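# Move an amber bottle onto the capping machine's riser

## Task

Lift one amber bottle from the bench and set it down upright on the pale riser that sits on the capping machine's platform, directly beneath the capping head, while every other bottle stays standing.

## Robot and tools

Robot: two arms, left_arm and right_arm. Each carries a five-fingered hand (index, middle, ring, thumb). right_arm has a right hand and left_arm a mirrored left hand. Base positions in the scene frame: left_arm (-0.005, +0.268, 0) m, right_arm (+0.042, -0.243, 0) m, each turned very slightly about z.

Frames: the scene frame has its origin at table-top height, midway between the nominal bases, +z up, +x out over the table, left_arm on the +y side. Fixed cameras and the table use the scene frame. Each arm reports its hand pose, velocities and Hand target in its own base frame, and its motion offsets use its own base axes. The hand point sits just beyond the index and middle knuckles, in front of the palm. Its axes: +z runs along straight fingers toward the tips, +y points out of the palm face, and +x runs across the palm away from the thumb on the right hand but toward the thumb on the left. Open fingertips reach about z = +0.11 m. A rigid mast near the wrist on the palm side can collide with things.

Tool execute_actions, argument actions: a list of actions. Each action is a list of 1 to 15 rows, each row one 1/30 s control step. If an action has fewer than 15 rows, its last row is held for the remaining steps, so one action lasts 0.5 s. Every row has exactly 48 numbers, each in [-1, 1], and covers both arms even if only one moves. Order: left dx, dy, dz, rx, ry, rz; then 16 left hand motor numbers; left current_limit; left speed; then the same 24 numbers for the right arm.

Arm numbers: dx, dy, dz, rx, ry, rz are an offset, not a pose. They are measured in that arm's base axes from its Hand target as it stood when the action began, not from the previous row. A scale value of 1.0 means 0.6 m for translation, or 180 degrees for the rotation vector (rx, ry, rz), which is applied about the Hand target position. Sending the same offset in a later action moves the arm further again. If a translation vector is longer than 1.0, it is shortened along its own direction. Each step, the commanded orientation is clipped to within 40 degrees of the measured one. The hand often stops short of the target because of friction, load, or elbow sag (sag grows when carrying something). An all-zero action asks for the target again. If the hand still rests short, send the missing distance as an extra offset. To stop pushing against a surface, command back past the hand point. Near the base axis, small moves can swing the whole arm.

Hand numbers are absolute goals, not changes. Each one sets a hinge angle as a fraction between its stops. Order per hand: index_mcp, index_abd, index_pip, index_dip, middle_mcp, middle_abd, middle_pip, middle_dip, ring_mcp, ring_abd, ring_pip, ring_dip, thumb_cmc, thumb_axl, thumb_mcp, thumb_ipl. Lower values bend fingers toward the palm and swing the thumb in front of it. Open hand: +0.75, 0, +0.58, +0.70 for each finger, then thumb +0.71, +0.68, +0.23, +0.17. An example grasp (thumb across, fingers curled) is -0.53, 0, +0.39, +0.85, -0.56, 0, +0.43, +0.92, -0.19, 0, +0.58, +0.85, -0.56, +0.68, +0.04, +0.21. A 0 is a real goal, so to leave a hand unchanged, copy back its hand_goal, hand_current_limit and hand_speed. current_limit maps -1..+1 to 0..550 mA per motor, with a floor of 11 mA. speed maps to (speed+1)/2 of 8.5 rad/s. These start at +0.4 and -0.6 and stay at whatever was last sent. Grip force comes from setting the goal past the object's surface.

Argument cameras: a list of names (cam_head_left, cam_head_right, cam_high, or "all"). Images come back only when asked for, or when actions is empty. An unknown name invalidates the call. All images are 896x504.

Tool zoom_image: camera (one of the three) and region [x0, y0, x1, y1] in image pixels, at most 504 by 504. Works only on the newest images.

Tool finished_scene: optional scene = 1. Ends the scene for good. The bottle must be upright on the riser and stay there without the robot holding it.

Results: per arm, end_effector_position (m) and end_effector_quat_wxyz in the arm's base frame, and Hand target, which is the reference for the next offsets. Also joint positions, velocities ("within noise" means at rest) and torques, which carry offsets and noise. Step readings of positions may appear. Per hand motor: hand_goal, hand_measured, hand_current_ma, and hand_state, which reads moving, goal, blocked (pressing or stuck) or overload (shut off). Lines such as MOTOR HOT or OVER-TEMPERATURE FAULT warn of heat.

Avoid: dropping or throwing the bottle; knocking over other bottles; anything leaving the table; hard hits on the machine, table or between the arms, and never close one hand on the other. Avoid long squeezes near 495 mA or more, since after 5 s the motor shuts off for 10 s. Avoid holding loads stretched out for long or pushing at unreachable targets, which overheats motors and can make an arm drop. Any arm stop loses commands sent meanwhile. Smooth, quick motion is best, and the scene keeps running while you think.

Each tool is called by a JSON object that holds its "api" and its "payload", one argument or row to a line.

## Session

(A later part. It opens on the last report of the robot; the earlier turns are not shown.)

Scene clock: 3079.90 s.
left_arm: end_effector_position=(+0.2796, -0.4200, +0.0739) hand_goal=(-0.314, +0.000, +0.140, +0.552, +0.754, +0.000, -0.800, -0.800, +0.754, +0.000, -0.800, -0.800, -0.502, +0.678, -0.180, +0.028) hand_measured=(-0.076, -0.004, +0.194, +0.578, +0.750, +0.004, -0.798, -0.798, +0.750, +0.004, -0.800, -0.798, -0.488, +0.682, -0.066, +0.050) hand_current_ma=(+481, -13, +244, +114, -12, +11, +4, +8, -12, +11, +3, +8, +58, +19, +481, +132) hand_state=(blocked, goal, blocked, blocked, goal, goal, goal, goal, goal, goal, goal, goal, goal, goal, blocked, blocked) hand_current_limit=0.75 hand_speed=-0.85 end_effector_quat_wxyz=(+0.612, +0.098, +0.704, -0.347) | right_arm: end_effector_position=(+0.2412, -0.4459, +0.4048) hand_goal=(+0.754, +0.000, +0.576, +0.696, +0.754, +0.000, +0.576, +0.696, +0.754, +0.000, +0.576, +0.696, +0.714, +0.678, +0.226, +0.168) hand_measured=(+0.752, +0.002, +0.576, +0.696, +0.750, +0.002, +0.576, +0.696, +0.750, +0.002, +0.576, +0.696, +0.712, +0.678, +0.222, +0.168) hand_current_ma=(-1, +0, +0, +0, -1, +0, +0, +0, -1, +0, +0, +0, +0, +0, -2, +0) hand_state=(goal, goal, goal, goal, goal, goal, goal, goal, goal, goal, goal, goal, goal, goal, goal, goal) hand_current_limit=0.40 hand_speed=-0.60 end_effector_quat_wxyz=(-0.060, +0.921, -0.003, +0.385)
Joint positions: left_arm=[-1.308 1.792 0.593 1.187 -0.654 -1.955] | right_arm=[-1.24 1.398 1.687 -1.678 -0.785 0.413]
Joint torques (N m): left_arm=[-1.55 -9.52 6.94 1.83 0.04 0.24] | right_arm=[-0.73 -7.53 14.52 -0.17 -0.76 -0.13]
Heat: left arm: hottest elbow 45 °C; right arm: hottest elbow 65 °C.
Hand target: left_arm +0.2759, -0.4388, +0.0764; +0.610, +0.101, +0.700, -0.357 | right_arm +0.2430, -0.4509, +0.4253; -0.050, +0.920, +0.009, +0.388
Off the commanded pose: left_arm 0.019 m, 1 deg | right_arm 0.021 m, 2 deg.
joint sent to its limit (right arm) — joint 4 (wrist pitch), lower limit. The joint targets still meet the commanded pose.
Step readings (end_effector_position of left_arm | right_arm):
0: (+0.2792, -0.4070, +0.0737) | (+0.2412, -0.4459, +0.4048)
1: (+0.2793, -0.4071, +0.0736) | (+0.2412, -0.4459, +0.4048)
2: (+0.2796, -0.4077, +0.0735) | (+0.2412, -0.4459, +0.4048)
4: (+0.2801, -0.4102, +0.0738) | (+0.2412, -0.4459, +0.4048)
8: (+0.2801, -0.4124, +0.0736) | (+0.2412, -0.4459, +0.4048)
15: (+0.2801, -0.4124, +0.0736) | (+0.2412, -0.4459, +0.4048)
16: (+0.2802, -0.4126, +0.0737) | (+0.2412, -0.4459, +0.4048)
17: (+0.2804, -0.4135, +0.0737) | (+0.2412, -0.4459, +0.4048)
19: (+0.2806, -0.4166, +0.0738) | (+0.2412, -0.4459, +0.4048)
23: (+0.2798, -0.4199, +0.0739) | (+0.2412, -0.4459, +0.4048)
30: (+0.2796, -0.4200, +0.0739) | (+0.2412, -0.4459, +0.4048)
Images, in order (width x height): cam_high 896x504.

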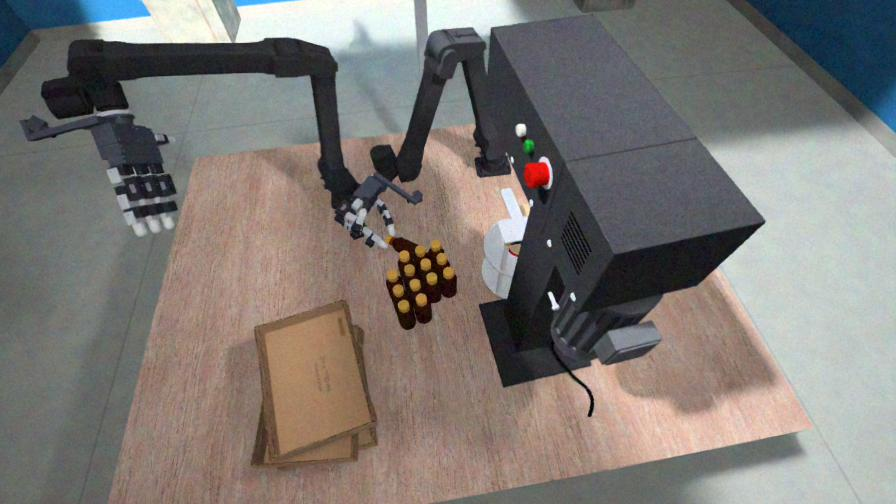

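{"api": "execute_actions", "payload": {
  "actions": [
    [[-0.009,-0.014,0.001,0,0,0,-0.315,0,0.139,0.551,0.754,0,-0.8,-0.8,0.754,0,-0.8,-0.8,-0.503,0.678,-0.18,0.027,0.75,-0.85,0,0,0,0,0,0,0.754,0,0.576,0.696,0.754,0,0.576,0.696,0.754,0,0.576,0.696,0.714,0.678,0.226,0.168,0.4,-0.6]],
    [[-0.009,-0.014,0.001,0,0,0,-0.315,0,0.139,0.551,0.754,0,-0.8,-0.8,0.754,0,-0.8,-0.8,-0.503,0.678,-0.18,0.027,0.75,-0.85,0,0,0,0,0,0,0.754,0,0.576,0.696,0.754,0,0.576,0.696,0.754,0,0.576,0.696,0.714,0.678,0.226,0.168,0.4,-0.6]],
    [[-0.009,-0.014,0.001,0,0,0,-0.315,0,0.139,0.551,0.754,0,-0.8,-0.8,0.754,0,-0.8,-0.8,-0.503,0.678,-0.18,0.027,0.75,-0.85,0,0,0,0,0,0,0.754,0,0.576,0.696,0.754,0,0.576,0.696,0.754,0,0.576,0.696,0.714,0.678,0.226,0.168,0.4,-0.6]]
  ],
  "cameras": ["cam_high"]
}}

{"api": "zoom_image", "payload": {
  "camera": "cam_high",
  "region": [340, 200, 440, 300]
}}

Scene clock: 3119.00 s.
left_arm: end_effector_position=(+0.2684, -0.4371, +0.0742) hand_goal=(-0.314, +0.000, +0.140, +0.552, +0.754, +0.000, -0.800, -0.800, +0.754, +0.000, -0.800, -0.800, -0.502, +0.678, -0.180, +0.028) hand_measured=(-0.076, -0.002, +0.194, +0.578, +0.752, +0.004, -0.798, -0.798, +0.750, +0.004, -0.800, -0.798, -0.488, +0.682, -0.068, +0.052) hand_current_ma=(+481, -7, +245, +115, -12, +11, +4, +8, -12, +11, +3, +8, +60, +21, +481, +142) hand_state=(blocked, goal, blocked, blocked, goal, goal, goal, goal, goal, goal, goal, goal, goal, goal, blocked, blocked) hand_current_limit=0.75 hand_speed=-0.85 end_effector_quat_wxyz=(+0.611, +0.100, +0.704, -0.347) | right_arm: end_effector_position=(+0.2412, -0.4459, +0.4048) hand_goal=(+0.754, +0.000, +0.576, +0.696, +0.754, +0.000, +0.576, +0.696, +0.754, +0.000, +0.576, +0.696, +0.714, +0.678, +0.226, +0.168) hand_measured=(+0.752, +0.002, +0.576, +0.696, +0.750, +0.002, +0.576, +0.696, +0.750, +0.002, +0.576, +0.696, +0.712, +0.678, +0.222, +0.168) hand_current_ma=(-1, +0, +0, +0, -1, +0, +0, +0, -1, +0, +0, +0, +0, +0, -2, +0) hand_state=(goal, goal, goal, goal, goal, goal, goal, goal, goal, goal, goal, goal, goal, goal, goal, goal) hand_current_limit=0.40 hand_speed=-0.60 end_effector_quat_wxyz=(-0.060, +0.921, -0.003, +0.385)
Joint positions: left_arm=[-1.346 1.808 0.631 1.162 -0.689 -1.955] | right_arm=[-1.24 1.398 1.687 -1.678 -0.785 0.413]
Joint torques (N m): left_arm=[-0.32 -10.87 4.31 2.29 -0.03 0.28] | right_arm=[-0.79 -7.59 14.5 -0.18 -0.76 -0.13]
Heat: left arm: hottest elbow 47 °C; right arm: hottest elbow 65 °C.
Hand target: left_arm +0.2684, -0.4371, +0.0742; +0.611, +0.100, +0.704, -0.347 (last step not sent: back at the drive's target) | right_arm +0.2430, -0.4509, +0.4253; -0.050, +0.920, +0.009, +0.388
Off the commanded pose: left_arm 0.029 m, 1 deg | right_arm 0.021 m, 2 deg.
joint sent to its limit (right arm) — joint 4 (wrist pitch), lower limit. The joint targets still meet the commanded pose.
Step readings (end_effector_position of left_arm | right_arm):
0: (+0.2796, -0.4200, +0.0739) | (+0.2412, -0.4459, +0.4048)
1: (+0.2796, -0.4197, +0.0739) | (+0.2412, -0.4459, +0.4048)
2: (+0.2790, -0.4206, +0.0740) | (+0.2412, -0.4459, +0.4048)
4: (+0.2772, -0.4239, +0.0738) | (+0.2412, -0.4459, +0.4048)
8: (+0.2735, -0.4288, +0.0741) | (+0.2412, -0.4459, +0.4048)
15: (+0.2733, -0.4292, +0.0740) | (+0.2412, -0.4459, +0.4048)
16: (+0.2730, -0.4291, +0.0740) | (+0.2412, -0.4459, +0.4048)
17: (+0.2725, -0.4298, +0.0740) | (+0.2412, -0.4459, +0.4048)
19: (+0.2714, -0.4328, +0.0740) | (+0.2412, -0.4459, +0.4048)
23: (+0.2686, -0.4370, +0.0742) | (+0.2412, -0.4459, +0.4048)
30: (+0.2684, -0.4371, +0.0742) | (+0.2412, -0.4459, +0.4048)
31: (+0.2684, -0.4371, +0.0742) | (+0.2412, -0.4459, +0.4048) HELD (not all sent) left_arm
32: (+0.2684, -0.4371, +0.0742) | (+0.2412, -0.4459, +0.4048) HELD (not all sent) left_arm
34: (+0.2684, -0.4371, +0.0742) | (+0.2412, -0.4459, +0.4048) HELD (not all sent) left_arm
38: (+0.2684, -0.4371, +0.0742) | (+0.2412, -0.4459, +0.4048) HELD (not all sent) left_arm
45: (+0.2684, -0.4371, +0.0742) | (+0.2412, -0.4459, +0.4048) HELD (not all sent) left_arm
HELD (not all sent) left_arm: steps 31 to 45.
pose unreachable (left arm): on one or more control steps of this call, first in action 2 (counted from 0), this arm could not follow its commanded pose, so it was not sent that pose on those steps. It may still have moved: this result reports where it is.
cause: moving toward the commanded pose would bring a part of the arm too close to another arm (a part of this arm just beyond joint 6 (wrist roll) and a part of the right arm just beyond its joint 2 (shoulder), 29 mm apart when this arm was first held).
Images, in order (width x height): cam_high 896x504.

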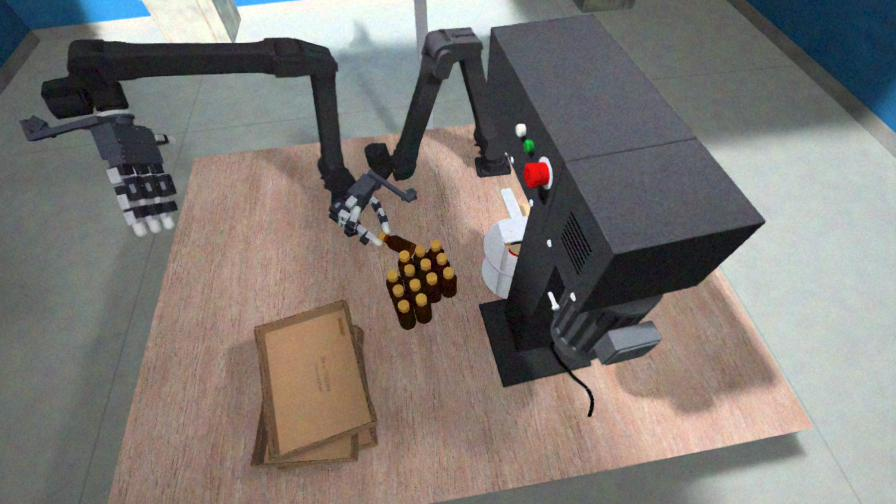

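Scaled by 5.040 from the camera's 896x504 image, which has a finer 1280x720 frame.

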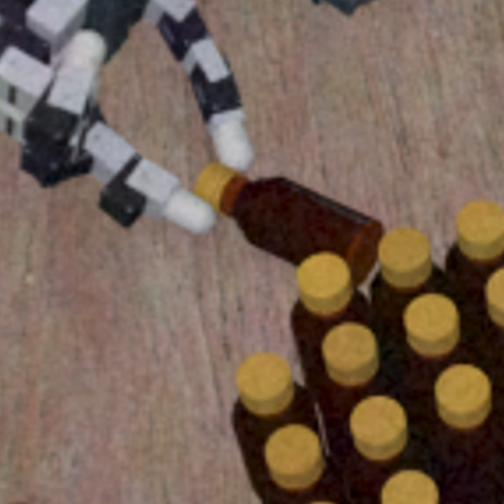

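{"api": "execute_actions", "payload": {
  "actions": [
    [[0.004,0.008,0.0167,0,0,0,-0.315,0,0.139,0.551,0.754,0,-0.8,-0.8,0.754,0,-0.8,-0.8,-0.503,0.678,-0.18,0.027,0.75,-0.85,0,0,0,0,0,0,0.754,0,0.576,0.696,0.754,0,0.576,0.696,0.754,0,0.576,0.696,0.714,0.678,0.226,0.168,0.4,-0.6]],
    [[0.004,0.008,0.0167,0,0,0,-0.315,0,0.139,0.551,0.754,0,-0.8,-0.8,0.754,0,-0.8,-0.8,-0.503,0.678,-0.18,0.027,0.75,-0.85,0,0,0,0,0,0,0.754,0,0.576,0.696,0.754,0,0.576,0.696,0.754,0,0.576,0.696,0.714,0.678,0.226,0.168,0.4,-0.6]]
  ],
  "cameras": ["all"]
}}

{"api": "zoom_image", "payload": {
  "camera": "cam_high",
  "region": [340, 200, 440, 300]
}}

{"api": "zoom_image", "payload": {
  "camera": "cam_head_right",
  "region": [400, 240, 520, 360]
}}

Scene clock: 3169.57 s.
left_arm: end_effector_position=(+0.2682, -0.4328, +0.0911) hand_goal=(-0.314, +0.000, +0.140, +0.552, +0.754, +0.000, -0.800, -0.800, +0.754, +0.000, -0.800, -0.800, -0.502, +0.678, -0.180, +0.028) hand_measured=(-0.076, +0.004, +0.194, +0.578, +0.752, +0.004, -0.798, -0.798, +0.750, +0.004, -0.800, -0.798, -0.478, +0.688, -0.068, +0.052) hand_current_ma=(+481, +16, +245, +115, -12, +11, +4, +8, -12, +11, +3, +8, +104, +46, +481, +142) hand_state=(blocked, goal, blocked, blocked, goal, goal, goal, goal, goal, goal, goal, goal, blocked, goal, blocked, blocked) hand_current_limit=0.75 hand_speed=-0.85 end_effector_quat_wxyz=(+0.610, +0.104, +0.703, -0.351) | right_arm: end_effector_position=(+0.2412, -0.4459, +0.4048) hand_goal=(+0.754, +0.000, +0.576, +0.696, +0.754, +0.000, +0.576, +0.696, +0.754, +0.000, +0.576, +0.696, +0.714, +0.678, +0.226, +0.168) hand_measured=(+0.752, +0.002, +0.576, +0.696, +0.750, +0.002, +0.576, +0.696, +0.750, +0.002, +0.576, +0.696, +0.712, +0.678, +0.222, +0.168) hand_current_ma=(-1, +0, +0, +0, -1, +0, +0, +0, -1, +0, +0, +0, +0, +0, -2, +0) hand_state=(goal, goal, goal, goal, goal, goal, goal, goal, goal, goal, goal, goal, goal, goal, goal, goal) hand_current_limit=0.40 hand_speed=-0.60 end_effector_quat_wxyz=(-0.060, +0.921, -0.003, +0.385)
Joint positions: left_arm=[-1.341 1.744 0.614 1.115 -0.672 -1.955] | right_arm=[-1.24 1.398 1.687 -1.678 -0.785 0.413]
Joint torques (N m): left_arm=[0.73 -11.52 4.25 1.87 -0.01 0.29] | right_arm=[-0.73 -7.53 14.52 -0.16 -0.76 -0.13]
Heat: left arm: hottest elbow 45 °C; right arm: hottest elbow 65 °C.
Hand target: left_arm +0.2731, -0.4275, +0.0942; +0.611, +0.100, +0.704, -0.347 | right_arm +0.2430, -0.4509, +0.4253; -0.050, +0.920, +0.009, +0.388
Off the commanded pose: left_arm 0.008 m, 1 deg | right_arm 0.021 m, 2 deg.
joint sent to its limit (right arm) — joint 4 (wrist pitch), lower limit. The joint targets still meet the commanded pose.
Step readings (end_effector_position of left_arm | right_arm):
0: (+0.2684, -0.4371, +0.0742) | (+0.2412, -0.4459, +0.4048)
1: (+0.2683, -0.4373, +0.0745) | (+0.2412, -0.4459, +0.4048)
2: (+0.2680, -0.4369, +0.0748) | (+0.2412, -0.4459, +0.4048)
4: (+0.2676, -0.4363, +0.0763) | (+0.2412, -0.4459, +0.4048)
8: (+0.2676, -0.4362, +0.0792) | (+0.2412, -0.4459, +0.4048)
15: (+0.2676, -0.4363, +0.0792) | (+0.2412, -0.4459, +0.4048)
16: (+0.2675, -0.4362, +0.0794) | (+0.2412, -0.4459, +0.4048)
17: (+0.2672, -0.4356, +0.0798) | (+0.2412, -0.4459, +0.4048)
19: (+0.2670, -0.4336, +0.0833) | (+0.2412, -0.4459, +0.4048)
23: (+0.2678, -0.4331, +0.0910) | (+0.2412, -0.4459, +0.4048)
30: (+0.2682, -0.4328, +0.0911) | (+0.2412, -0.4459, +0.4048)

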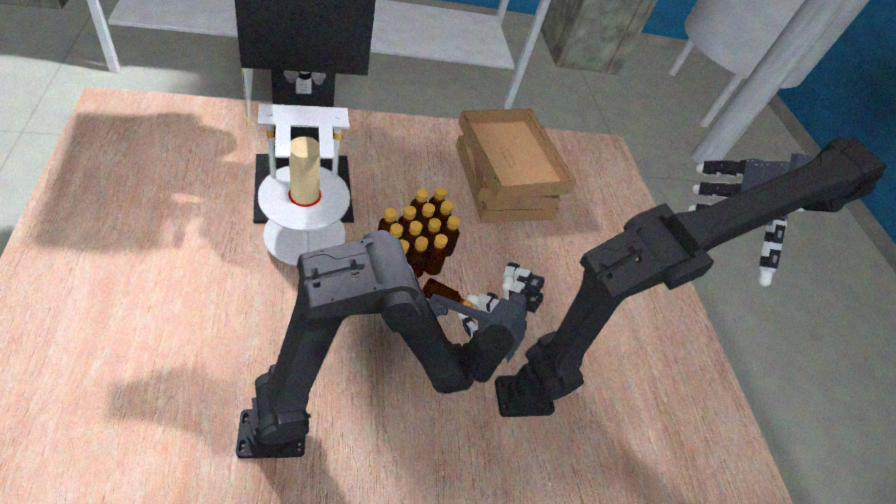

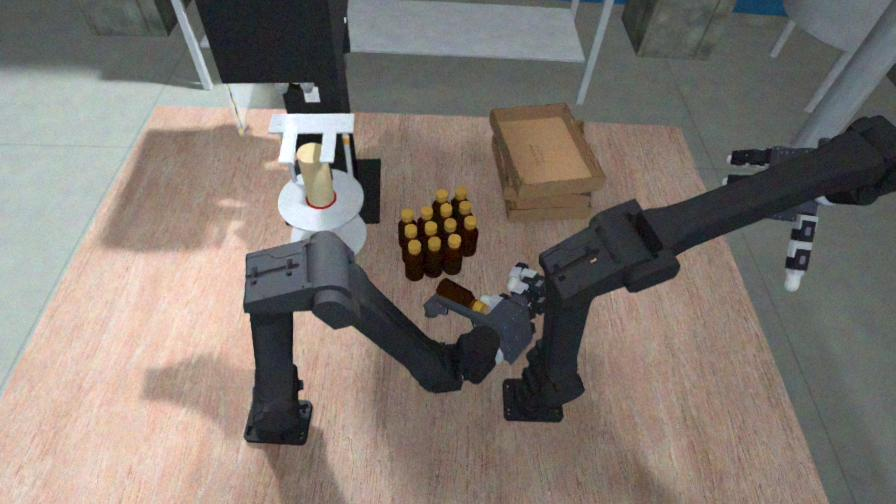

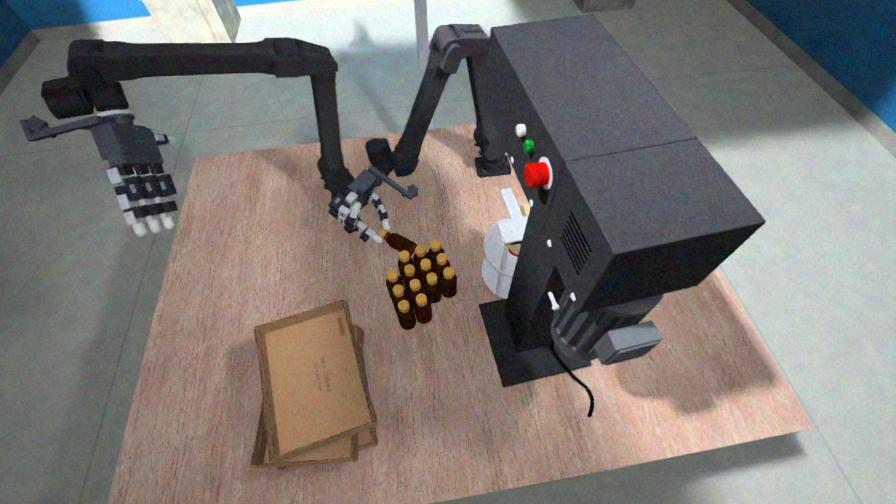

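Scaled by 5.040 from the camera's 896x504 image, which has a finer 1280x720 frame.

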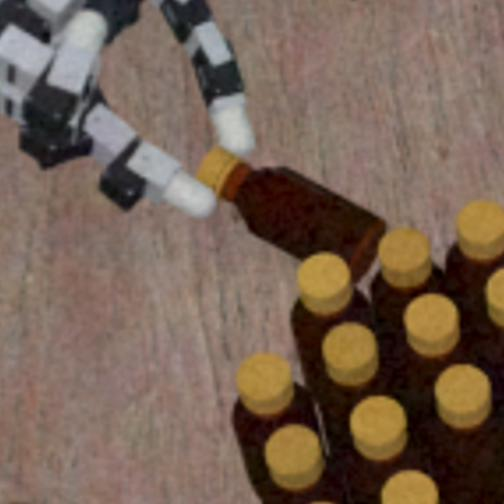

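Scaled by 4.200 from the camera's 896x504 image, which has a finer 1280x720 frame.

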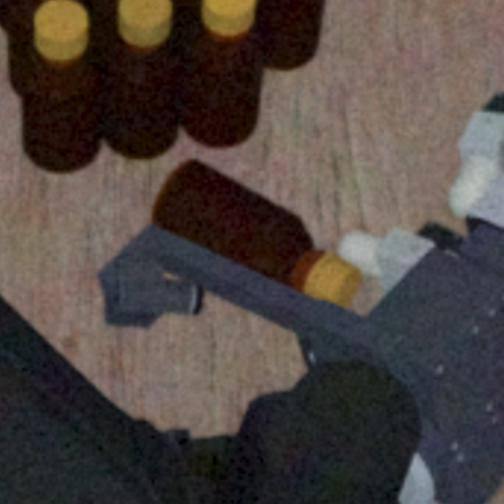

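{"api": "execute_actions", "payload": {
  "actions": [
    [[0.009,0.0158,0.0195,0,0,0,-0.315,0,0.139,0.551,0.754,0,-0.8,-0.8,0.754,0,-0.8,-0.8,-0.503,0.678,-0.18,0.027,0.75,-0.85,0,0,0,0,0,0,0.754,0,0.576,0.696,0.754,0,0.576,0.696,0.754,0,0.576,0.696,0.714,0.678,0.226,0.168,0.4,-0.6]],
    [[0.008,0.0137,0.0195,0,0,0,-0.315,0,0.139,0.551,0.754,0,-0.8,-0.8,0.754,0,-0.8,-0.8,-0.503,0.678,-0.18,0.027,0.75,-0.85,0,0,0,0,0,0,0.754,0,0.576,0.696,0.754,0,0.576,0.696,0.754,0,0.576,0.696,0.714,0.678,0.226,0.168,0.4,-0.6]]
  ],
  "cameras": ["all"]
}}

{"api": "zoom_image", "payload": {
  "camera": "cam_high",
  "region": [340, 200, 440, 300]
}}

{"api": "zoom_image", "payload": {
  "camera": "cam_head_right",
  "region": [400, 240, 520, 360]
}}

Scene clock: 3183.80 s.
left_arm: end_effector_position=(+0.2786, -0.4161, +0.1163) hand_goal=(-0.314, +0.000, +0.140, +0.552, +0.754, +0.000, -0.800, -0.800, +0.754, +0.000, -0.800, -0.800, -0.502, +0.678, -0.180, +0.028) hand_measured=(-0.076, +0.004, +0.196, +0.578, +0.752, +0.004, -0.798, -0.798, +0.752, +0.004, -0.800, -0.798, -0.476, +0.688, -0.072, +0.052) hand_current_ma=(+481, +16, +252, +115, -12, +11, +4, +8, -12, +11, +3, +8, +113, +50, +481, +142) hand_state=(blocked, goal, blocked, blocked, goal, goal, goal, goal, goal, goal, goal, goal, blocked, goal, blocked, blocked) hand_current_limit=0.75 hand_speed=-0.85 end_effector_quat_wxyz=(+0.610, +0.103, +0.703, -0.352) | right_arm: end_effector_position=(+0.2412, -0.4459, +0.4048) hand_goal=(+0.754, +0.000, +0.576, +0.696, +0.754, +0.000, +0.576, +0.696, +0.754, +0.000, +0.576, +0.696, +0.714, +0.678, +0.226, +0.168) hand_measured=(+0.752, +0.002, +0.576, +0.696, +0.750, +0.002, +0.576, +0.696, +0.750, +0.002, +0.576, +0.696, +0.712, +0.678, +0.222, +0.168) hand_current_ma=(-1, +0, +0, +0, -1, +0, +0, +0, -1, +0, +0, +0, +0, +0, -2, +0) hand_state=(goal, goal, goal, goal, goal, goal, goal, goal, goal, goal, goal, goal, goal, goal, goal, goal) hand_current_limit=0.40 hand_speed=-0.60 end_effector_quat_wxyz=(-0.060, +0.921, -0.003, +0.385)
Joint positions: left_arm=[-1.304 1.638 0.582 1.046 -0.634 -1.955] | right_arm=[-1.24 1.398 1.687 -1.678 -0.785 0.413]
Joint torques (N m): left_arm=[0.73 -10.4 4.77 1.91 -0.01 0.29] | right_arm=[-0.73 -7.53 14.5 -0.18 -0.76 -0.13]
Heat: left arm: hottest elbow 45 °C; right arm: hottest elbow 66 °C.
Hand target: left_arm +0.2834, -0.4098, +0.1177; +0.612, +0.100, +0.704, -0.346 | right_arm +0.2430, -0.4509, +0.4253; -0.050, +0.920, +0.009, +0.388
Off the commanded pose: left_arm 0.008 m, 1 deg | right_arm 0.021 m, 2 deg.
joint sent to its limit (right arm) — joint 4 (wrist pitch), lower limit. The joint targets still meet the commanded pose.
Step readings (end_effector_position of left_arm | right_arm):
0: (+0.2682, -0.4328, +0.0911) | (+0.2412, -0.4459, +0.4048)
1: (+0.2684, -0.4326, +0.0911) | (+0.2412, -0.4459, +0.4048)
2: (+0.2684, -0.4316, +0.0913) | (+0.2412, -0.4459, +0.4048)
4: (+0.2693, -0.4276, +0.0951) | (+0.2412, -0.4459, +0.4048)
8: (+0.2729, -0.4246, +0.1041) | (+0.2412, -0.4459, +0.4048)
15: (+0.2735, -0.4241, +0.1044) | (+0.2412, -0.4459, +0.4048)
16: (+0.2737, -0.4241, +0.1044) | (+0.2412, -0.4459, +0.4048)
17: (+0.2736, -0.4232, +0.1046) | (+0.2412, -0.4459, +0.4048)
19: (+0.2745, -0.4198, +0.1080) | (+0.2412, -0.4459, +0.4048)
23: (+0.2780, -0.4167, +0.1161) | (+0.2412, -0.4459, +0.4048)
30: (+0.2786, -0.4161, +0.1163) | (+0.2412, -0.4459, +0.4048)

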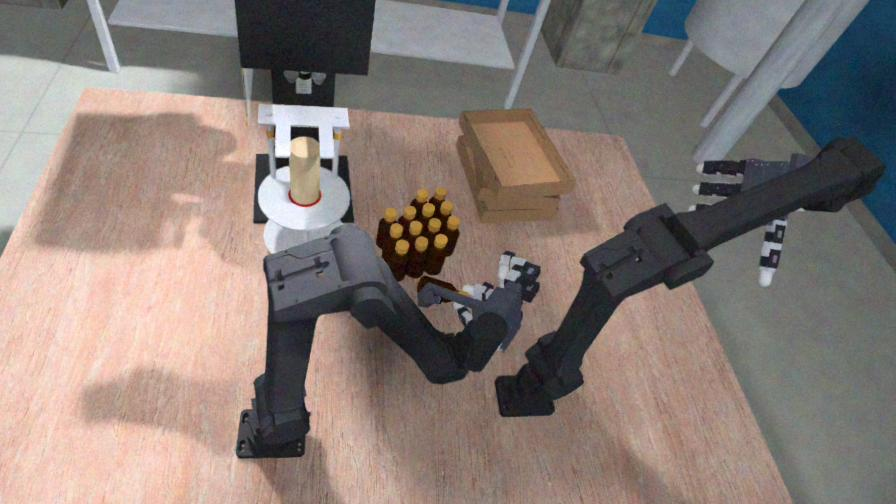

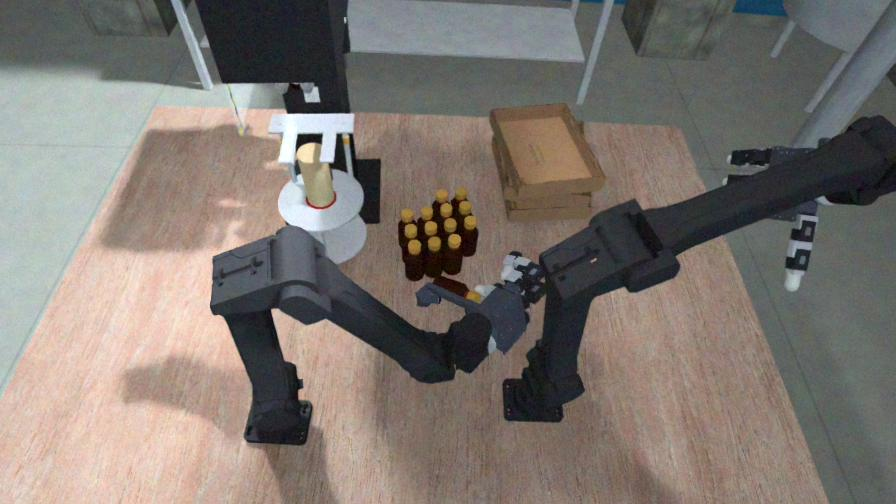

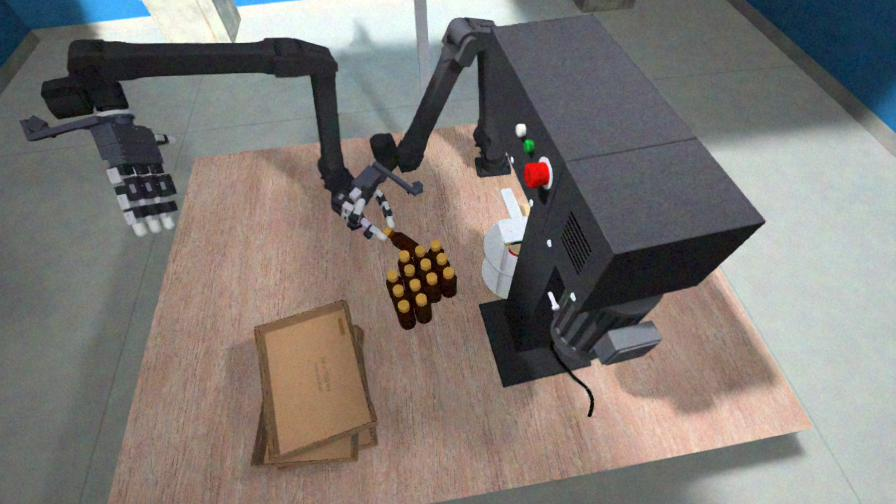

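Scaled by 5.040 from the camera's 896x504 image, which has a finer 1280x720 frame.

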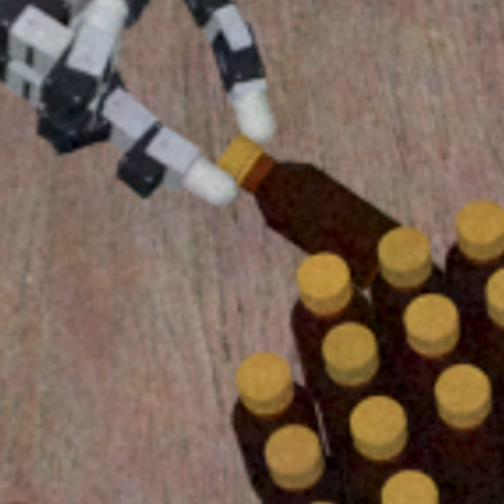

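Scaled by 4.200 from the camera's 896x504 image, which has a finer 1280x720 frame.

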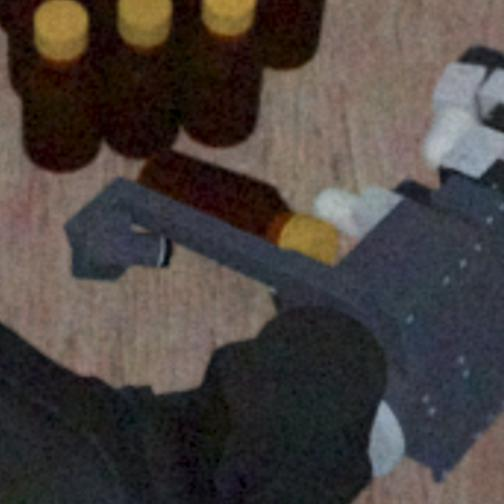

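{"api": "execute_actions", "payload": {
  "actions": [
    [[-0.004,-0.0068,0.0195,0,0,0,-0.315,0,0.139,0.551,0.754,0,-0.8,-0.8,0.754,0,-0.8,-0.8,-0.503,0.678,-0.18,0.027,0.75,-0.85,0,0,0,0,0,0,0.754,0,0.576,0.696,0.754,0,0.576,0.696,0.754,0,0.576,0.696,0.714,0.678,0.226,0.168,0.4,-0.6]],
    [[-0.004,-0.0068,0.0195,0,0,0,-0.315,0,0.139,0.551,0.754,0,-0.8,-0.8,0.754,0,-0.8,-0.8,-0.503,0.678,-0.18,0.027,0.75,-0.85,0,0,0,0,0,0,0.754,0,0.576,0.696,0.754,0,0.576,0.696,0.754,0,0.576,0.696,0.714,0.678,0.226,0.168,0.4,-0.6]]
  ],
  "cameras": ["all"]
}}

{"api": "zoom_image", "payload": {
  "camera": "cam_high",
  "region": [340, 200, 440, 300]
}}

{"api": "zoom_image", "payload": {
  "camera": "cam_head_right",
  "region": [400, 240, 520, 360]
}}

{"api": "zoom_image", "payload": {
  "camera": "cam_head_left",
  "region": [390, 240, 510, 360]
}}

Scene clock: 3204.27 s.
left_arm: end_effector_position=(+0.2782, -0.4086, +0.1271) hand_goal=(-0.314, +0.000, +0.140, +0.552, +0.754, +0.000, -0.800, -0.800, +0.754, +0.000, -0.800, -0.800, -0.502, +0.678, -0.180, +0.028) hand_measured=(-0.076, +0.002, +0.196, +0.578, +0.752, +0.004, -0.798, -0.798, +0.752, +0.004, -0.800, -0.798, -0.476, +0.688, -0.074, +0.052) hand_current_ma=(+481, +9, +252, +115, -12, +11, +4, +8, -12, +11, +3, +8, +115, +54, +481, +142) hand_state=(blocked, goal, blocked, blocked, goal, goal, goal, goal, goal, goal, goal, goal, blocked, goal, blocked, blocked) hand_current_limit=0.75 hand_speed=-0.85 end_effector_quat_wxyz=(+0.608, +0.106, +0.711, -0.337) | right_arm: end_effector_position=(+0.2412, -0.4459, +0.4048) hand_goal=(+0.754, +0.000, +0.576, +0.696, +0.754, +0.000, +0.576, +0.696, +0.754, +0.000, +0.576, +0.696, +0.714, +0.678, +0.226, +0.168) hand_measured=(+0.752, +0.002, +0.576, +0.696, +0.750, +0.002, +0.576, +0.696, +0.750, +0.002, +0.576, +0.696, +0.712, +0.678, +0.222, +0.168) hand_current_ma=(-1, +0, +0, +0, -1, +0, +0, +0, -1, +0, +0, +0, +0, +0, -2, +0) hand_state=(goal, goal, goal, goal, goal, goal, goal, goal, goal, goal, goal, goal, goal, goal, goal, goal) hand_current_limit=0.40 hand_speed=-0.60 end_effector_quat_wxyz=(-0.060, +0.921, -0.003, +0.385)
Joint positions: left_arm=[-1.304 1.58 0.582 0.956 -0.651 -1.955] | right_arm=[-1.24 1.398 1.687 -1.678 -0.785 0.413]
Joint torques (N m): left_arm=[-0.73 -10.52 7.39 1.87 -0.11 0.29] | right_arm=[-0.79 -7.53 14.52 -0.18 -0.76 -0.13]
Heat: left arm: hottest elbow 45 °C; right arm: hottest elbow 66 °C.
Hand target: left_arm +0.2785, -0.4180, +0.1410; +0.612, +0.100, +0.704, -0.347 | right_arm +0.2430, -0.4509, +0.4253; -0.050, +0.920, +0.009, +0.388
Off the commanded pose: left_arm 0.017 m, 2 deg | right_arm 0.021 m, 2 deg.
joint sent to its limit (right arm) — joint 4 (wrist pitch), lower limit. The joint targets still meet the commanded pose.
Step readings (end_effector_position of left_arm | right_arm):
0: (+0.2786, -0.4161, +0.1163) | (+0.2412, -0.4459, +0.4048)
1: (+0.2786, -0.4156, +0.1160) | (+0.2412, -0.4459, +0.4048)
2: (+0.2784, -0.4149, +0.1159) | (+0.2412, -0.4459, +0.4048)
4: (+0.2783, -0.4137, +0.1178) | (+0.2412, -0.4459, +0.4048)
8: (+0.2784, -0.4128, +0.1209) | (+0.2412, -0.4459, +0.4048)
15: (+0.2784, -0.4127, +0.1208) | (+0.2412, -0.4459, +0.4048)
16: (+0.2784, -0.4121, +0.1205) | (+0.2412, -0.4459, +0.4048)
17: (+0.2782, -0.4111, +0.1207) | (+0.2412, -0.4459, +0.4048)
19: (+0.2782, -0.4096, +0.1231) | (+0.2412, -0.4459, +0.4048)
23: (+0.2782, -0.4087, +0.1273) | (+0.2412, -0.4459, +0.4048)
30: (+0.2782, -0.4086, +0.1271) | (+0.2412, -0.4459, +0.4048)

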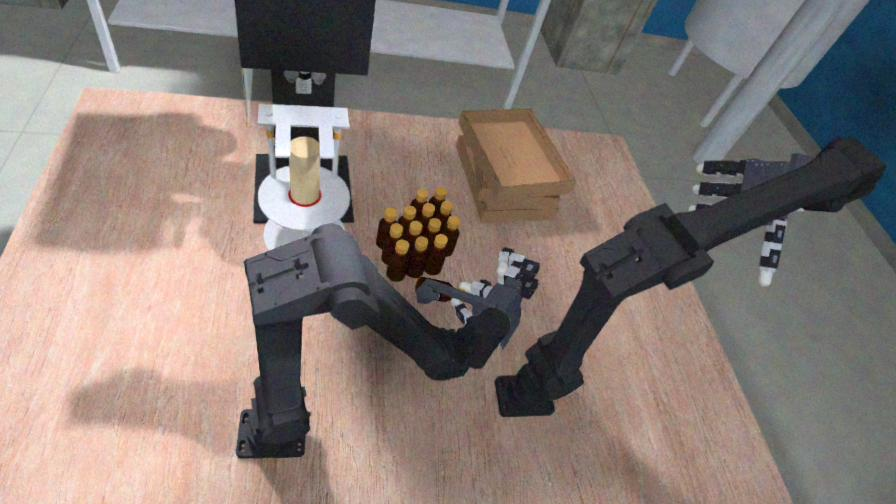

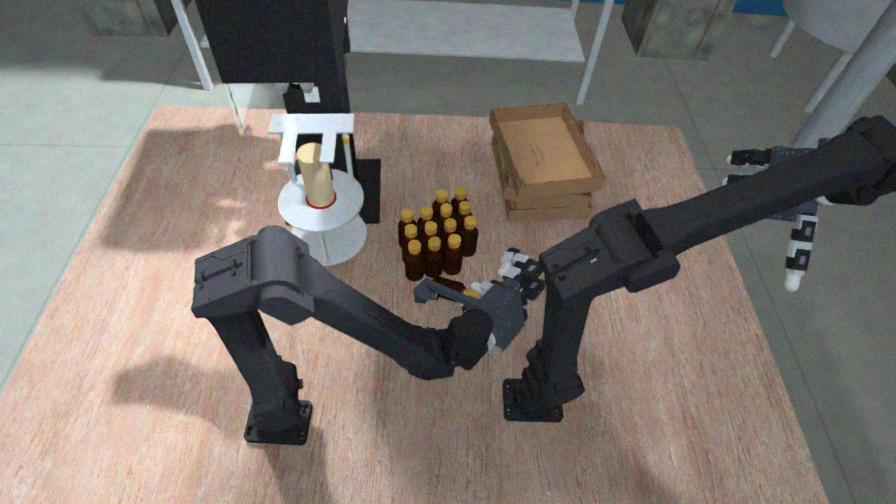

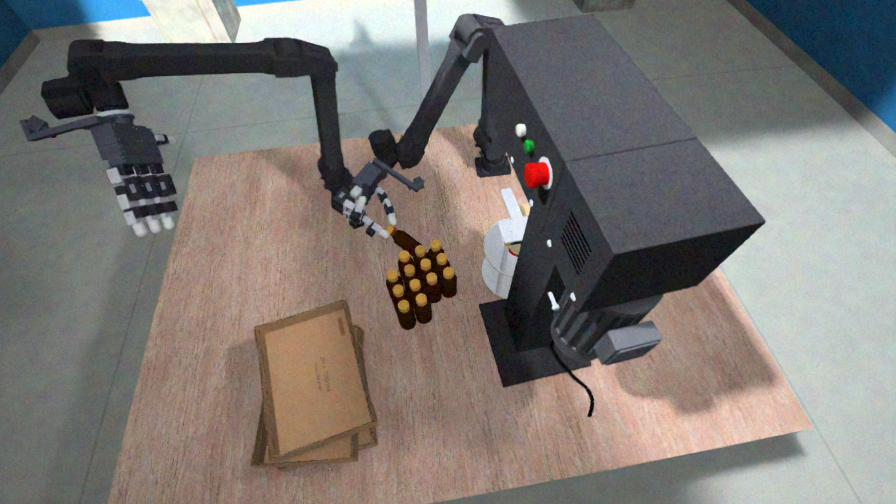

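Scaled by 5.040 from the camera's 896x504 image, which has a finer 1280x720 frame.

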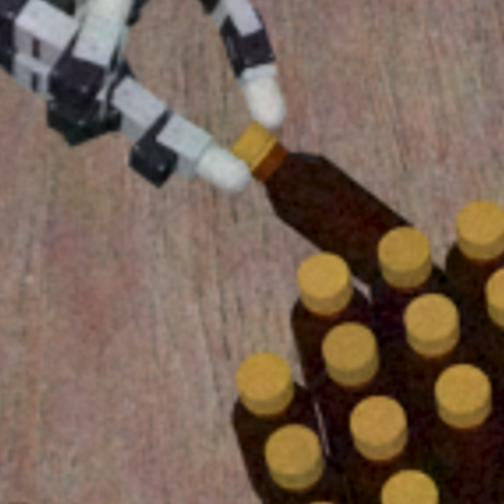

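Scaled by 4.200 from the camera's 896x504 image, which has a finer 1280x720 frame.

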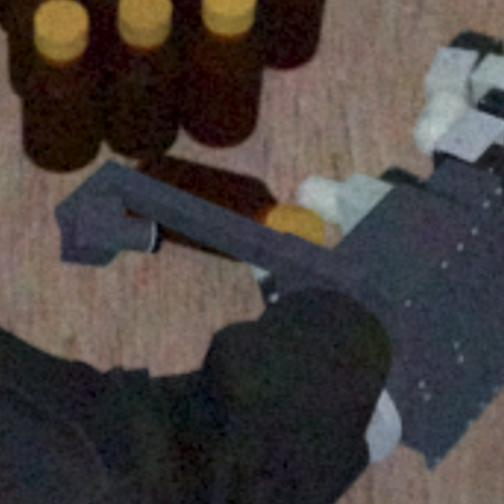

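Scaled by 4.200 from the camera's 896x504 image, which has a finer 1280x720 frame.

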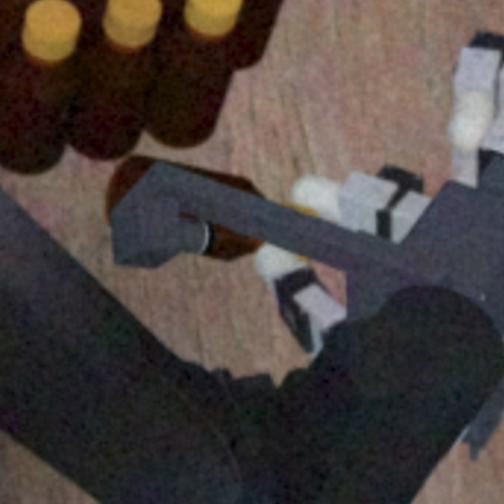

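{"api": "execute_actions", "payload": {
  "actions": [
    [[-0.009,-0.015,0.0167,0,0,0,-0.315,0,0.139,0.551,0.754,0,-0.8,-0.8,0.754,0,-0.8,-0.8,-0.503,0.678,-0.18,0.027,0.75,-0.85,0,0,0,0,0,0,0.754,0,0.576,0.696,0.754,0,0.576,0.696,0.754,0,0.576,0.696,0.714,0.678,0.226,0.168,0.4,-0.6]],
    [[-0.007,-0.012,0.0167,0,0,0,-0.315,0,0.139,0.551,0.754,0,-0.8,-0.8,0.754,0,-0.8,-0.8,-0.503,0.678,-0.18,0.027,0.75,-0.85,0,0,0,0,0,0,0.754,0,0.576,0.696,0.754,0,0.576,0.696,0.754,0,0.576,0.696,0.714,0.678,0.226,0.168,0.4,-0.6]]
  ],
  "cameras": ["all"]
}}

{"api": "zoom_image", "payload": {
  "camera": "cam_high",
  "region": [340, 200, 440, 300]
}}

{"api": "zoom_image", "payload": {
  "camera": "cam_head_right",
  "region": [400, 240, 520, 360]
}}

{"api": "zoom_image", "payload": {
  "camera": "cam_head_left",
  "region": [390, 240, 510, 360]
}}

Scene clock: 3228.93 s.
left_arm: end_effector_position=(+0.2704, -0.4164, +0.1424) hand_goal=(-0.314, +0.000, +0.140, +0.552, +0.754, +0.000, -0.800, -0.800, +0.754, +0.000, -0.800, -0.800, -0.502, +0.678, -0.180, +0.028) hand_measured=(-0.182, +0.002, +0.170, +0.562, +0.752, +0.004, -0.798, -0.798, +0.752, +0.004, -0.800, -0.798, -0.484, +0.686, -0.156, +0.040) hand_current_ma=(+481, +4, +128, +41, -11, +11, +4, +8, -12, +11, +3, +8, +79, +38, +131, +63) hand_state=(blocked, goal, blocked, goal, goal, goal, goal, goal, goal, goal, goal, goal, goal, goal, blocked, goal) hand_current_limit=0.75 hand_speed=-0.85 end_effector_quat_wxyz=(+0.608, +0.106, +0.714, -0.331) | right_arm: end_effector_position=(+0.2412, -0.4459, +0.4048) hand_goal=(+0.754, +0.000, +0.576, +0.696, +0.754, +0.000, +0.576, +0.696, +0.754, +0.000, +0.576, +0.696, +0.714, +0.678, +0.226, +0.168) hand_measured=(+0.752, +0.002, +0.576, +0.696, +0.750, +0.002, +0.576, +0.696, +0.750, +0.002, +0.576, +0.696, +0.712, +0.678, +0.222, +0.168) hand_current_ma=(-1, +0, +0, +0, -1, +0, +0, +0, -1, +0, +0, +0, +0, +0, -2, +0) hand_state=(goal, goal, goal, goal, goal, goal, goal, goal, goal, goal, goal, goal, goal, goal, goal, goal) hand_current_limit=0.40 hand_speed=-0.60 end_effector_quat_wxyz=(-0.060, +0.921, -0.003, +0.385)
Joint positions: left_arm=[-1.331 1.545 0.613 0.878 -0.685 -1.955] | right_arm=[-1.24 1.398 1.687 -1.678 -0.785 0.413]
Joint torques (N m): left_arm=[-1.2 -10.05 9.21 1.74 -0.11 0.28] | right_arm=[-0.79 -7.53 14.53 -0.18 -0.76 -0.13]
Heat: left arm: hottest elbow 46 °C; right arm: hottest elbow 66 °C.
Hand target: left_arm +0.2690, -0.4342, +0.1611; +0.612, +0.100, +0.704, -0.346 | right_arm +0.2430, -0.4509, +0.4253; -0.050, +0.920, +0.009, +0.388
Off the commanded pose: left_arm 0.026 m, 2 deg | right_arm 0.021 m, 2 deg.
joint sent to its limit (right arm) — joint 4 (wrist pitch), lower limit. The joint targets still meet the commanded pose.
Step readings (end_effector_position of left_arm | right_arm):
0: (+0.2782, -0.4086, +0.1271) | (+0.2412, -0.4459, +0.4048)
1: (+0.2781, -0.4078, +0.1268) | (+0.2412, -0.4459, +0.4048)
2: (+0.2775, -0.4071, +0.1268) | (+0.2412, -0.4459, +0.4048)
4: (+0.2758, -0.4066, +0.1274) | (+0.2412, -0.4459, +0.4048)
8: (+0.2745, -0.4074, +0.1306) | (+0.2412, -0.4459, +0.4048)
15: (+0.2743, -0.4081, +0.1315) | (+0.2412, -0.4459, +0.4048)
16: (+0.2742, -0.4078, +0.1318) | (+0.2412, -0.4459, +0.4048)
17: (+0.2733, -0.4081, +0.1322) | (+0.2412, -0.4459, +0.4048)
19: (+0.2725, -0.4101, +0.1351) | (+0.2412, -0.4459, +0.4048)
23: (+0.2706, -0.4156, +0.1418) | (+0.2412, -0.4459, +0.4048)
30: (+0.2704, -0.4164, +0.1425) | (+0.2412, -0.4459, +0.4048)

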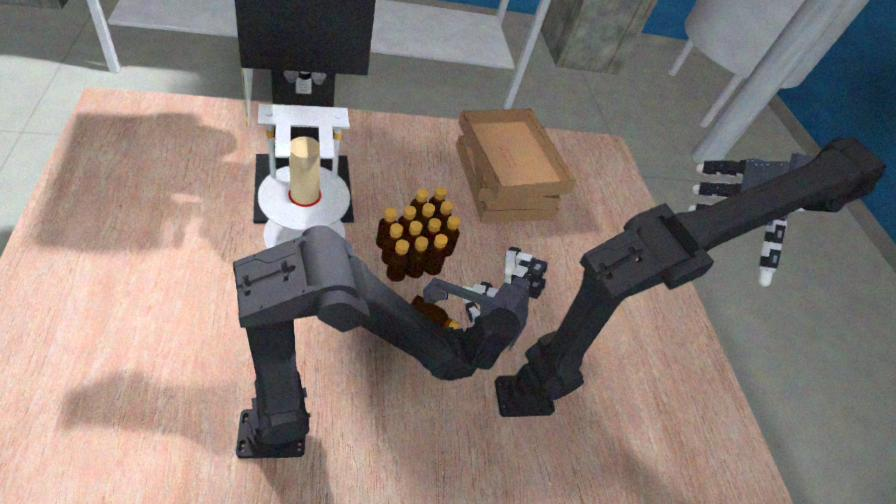

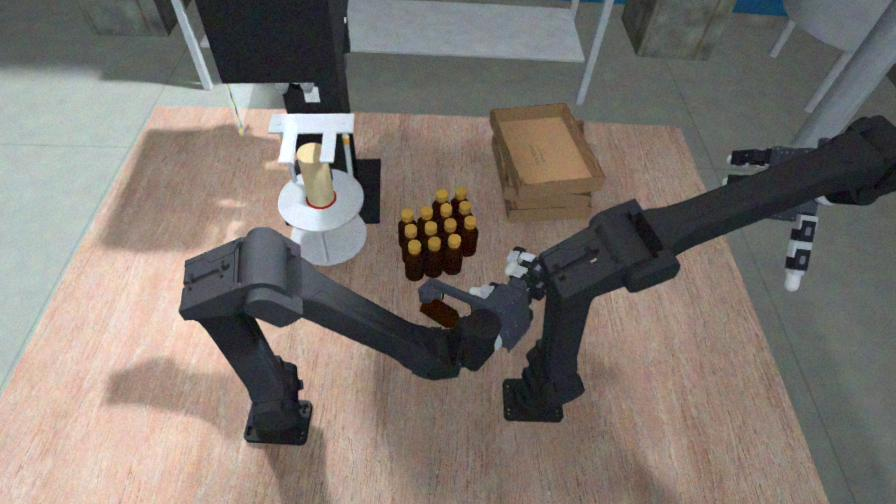

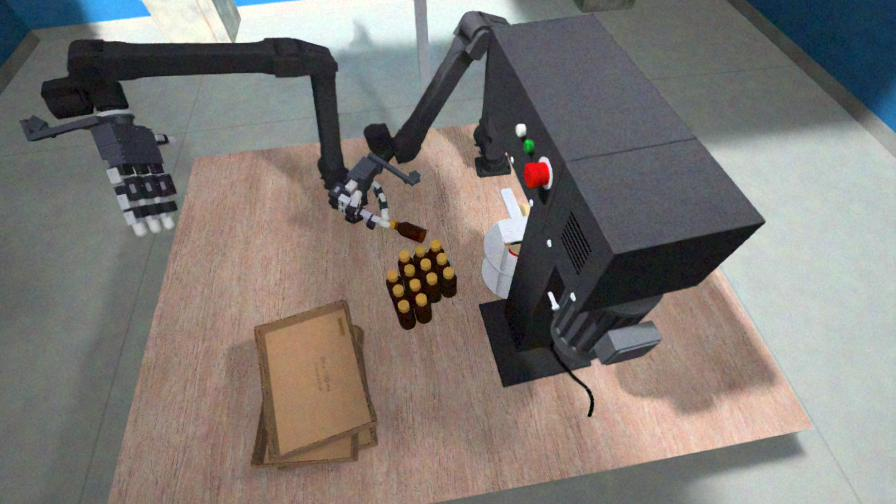

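Scaled by 5.040 from the camera's 896x504 image, which has a finer 1280x720 frame.

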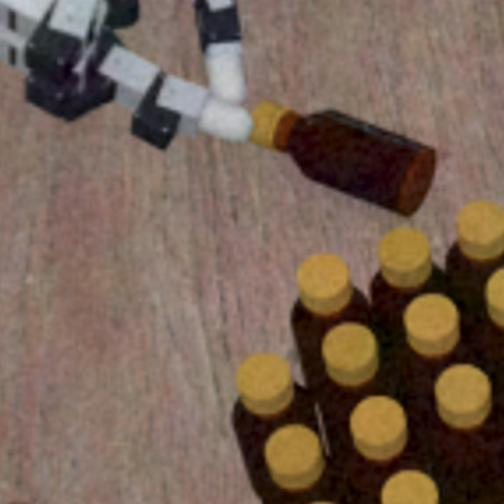

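Scaled by 4.200 from the camera's 896x504 image, which has a finer 1280x720 frame.

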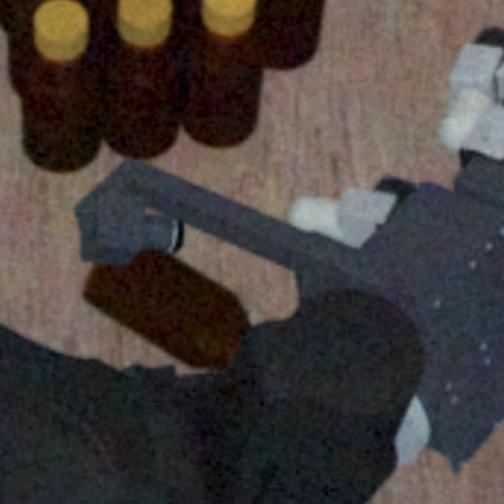

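Scaled by 4.200 from the camera's 896x504 image, which has a finer 1280x720 frame.

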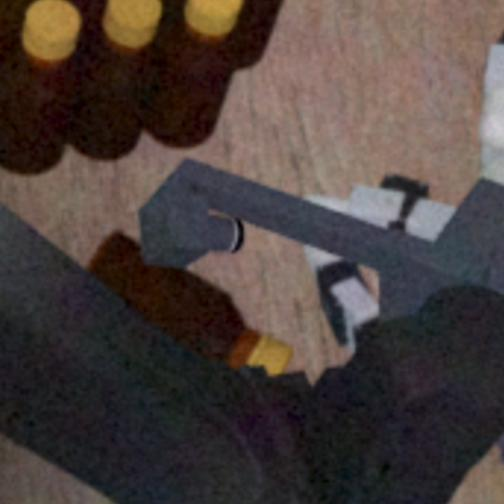

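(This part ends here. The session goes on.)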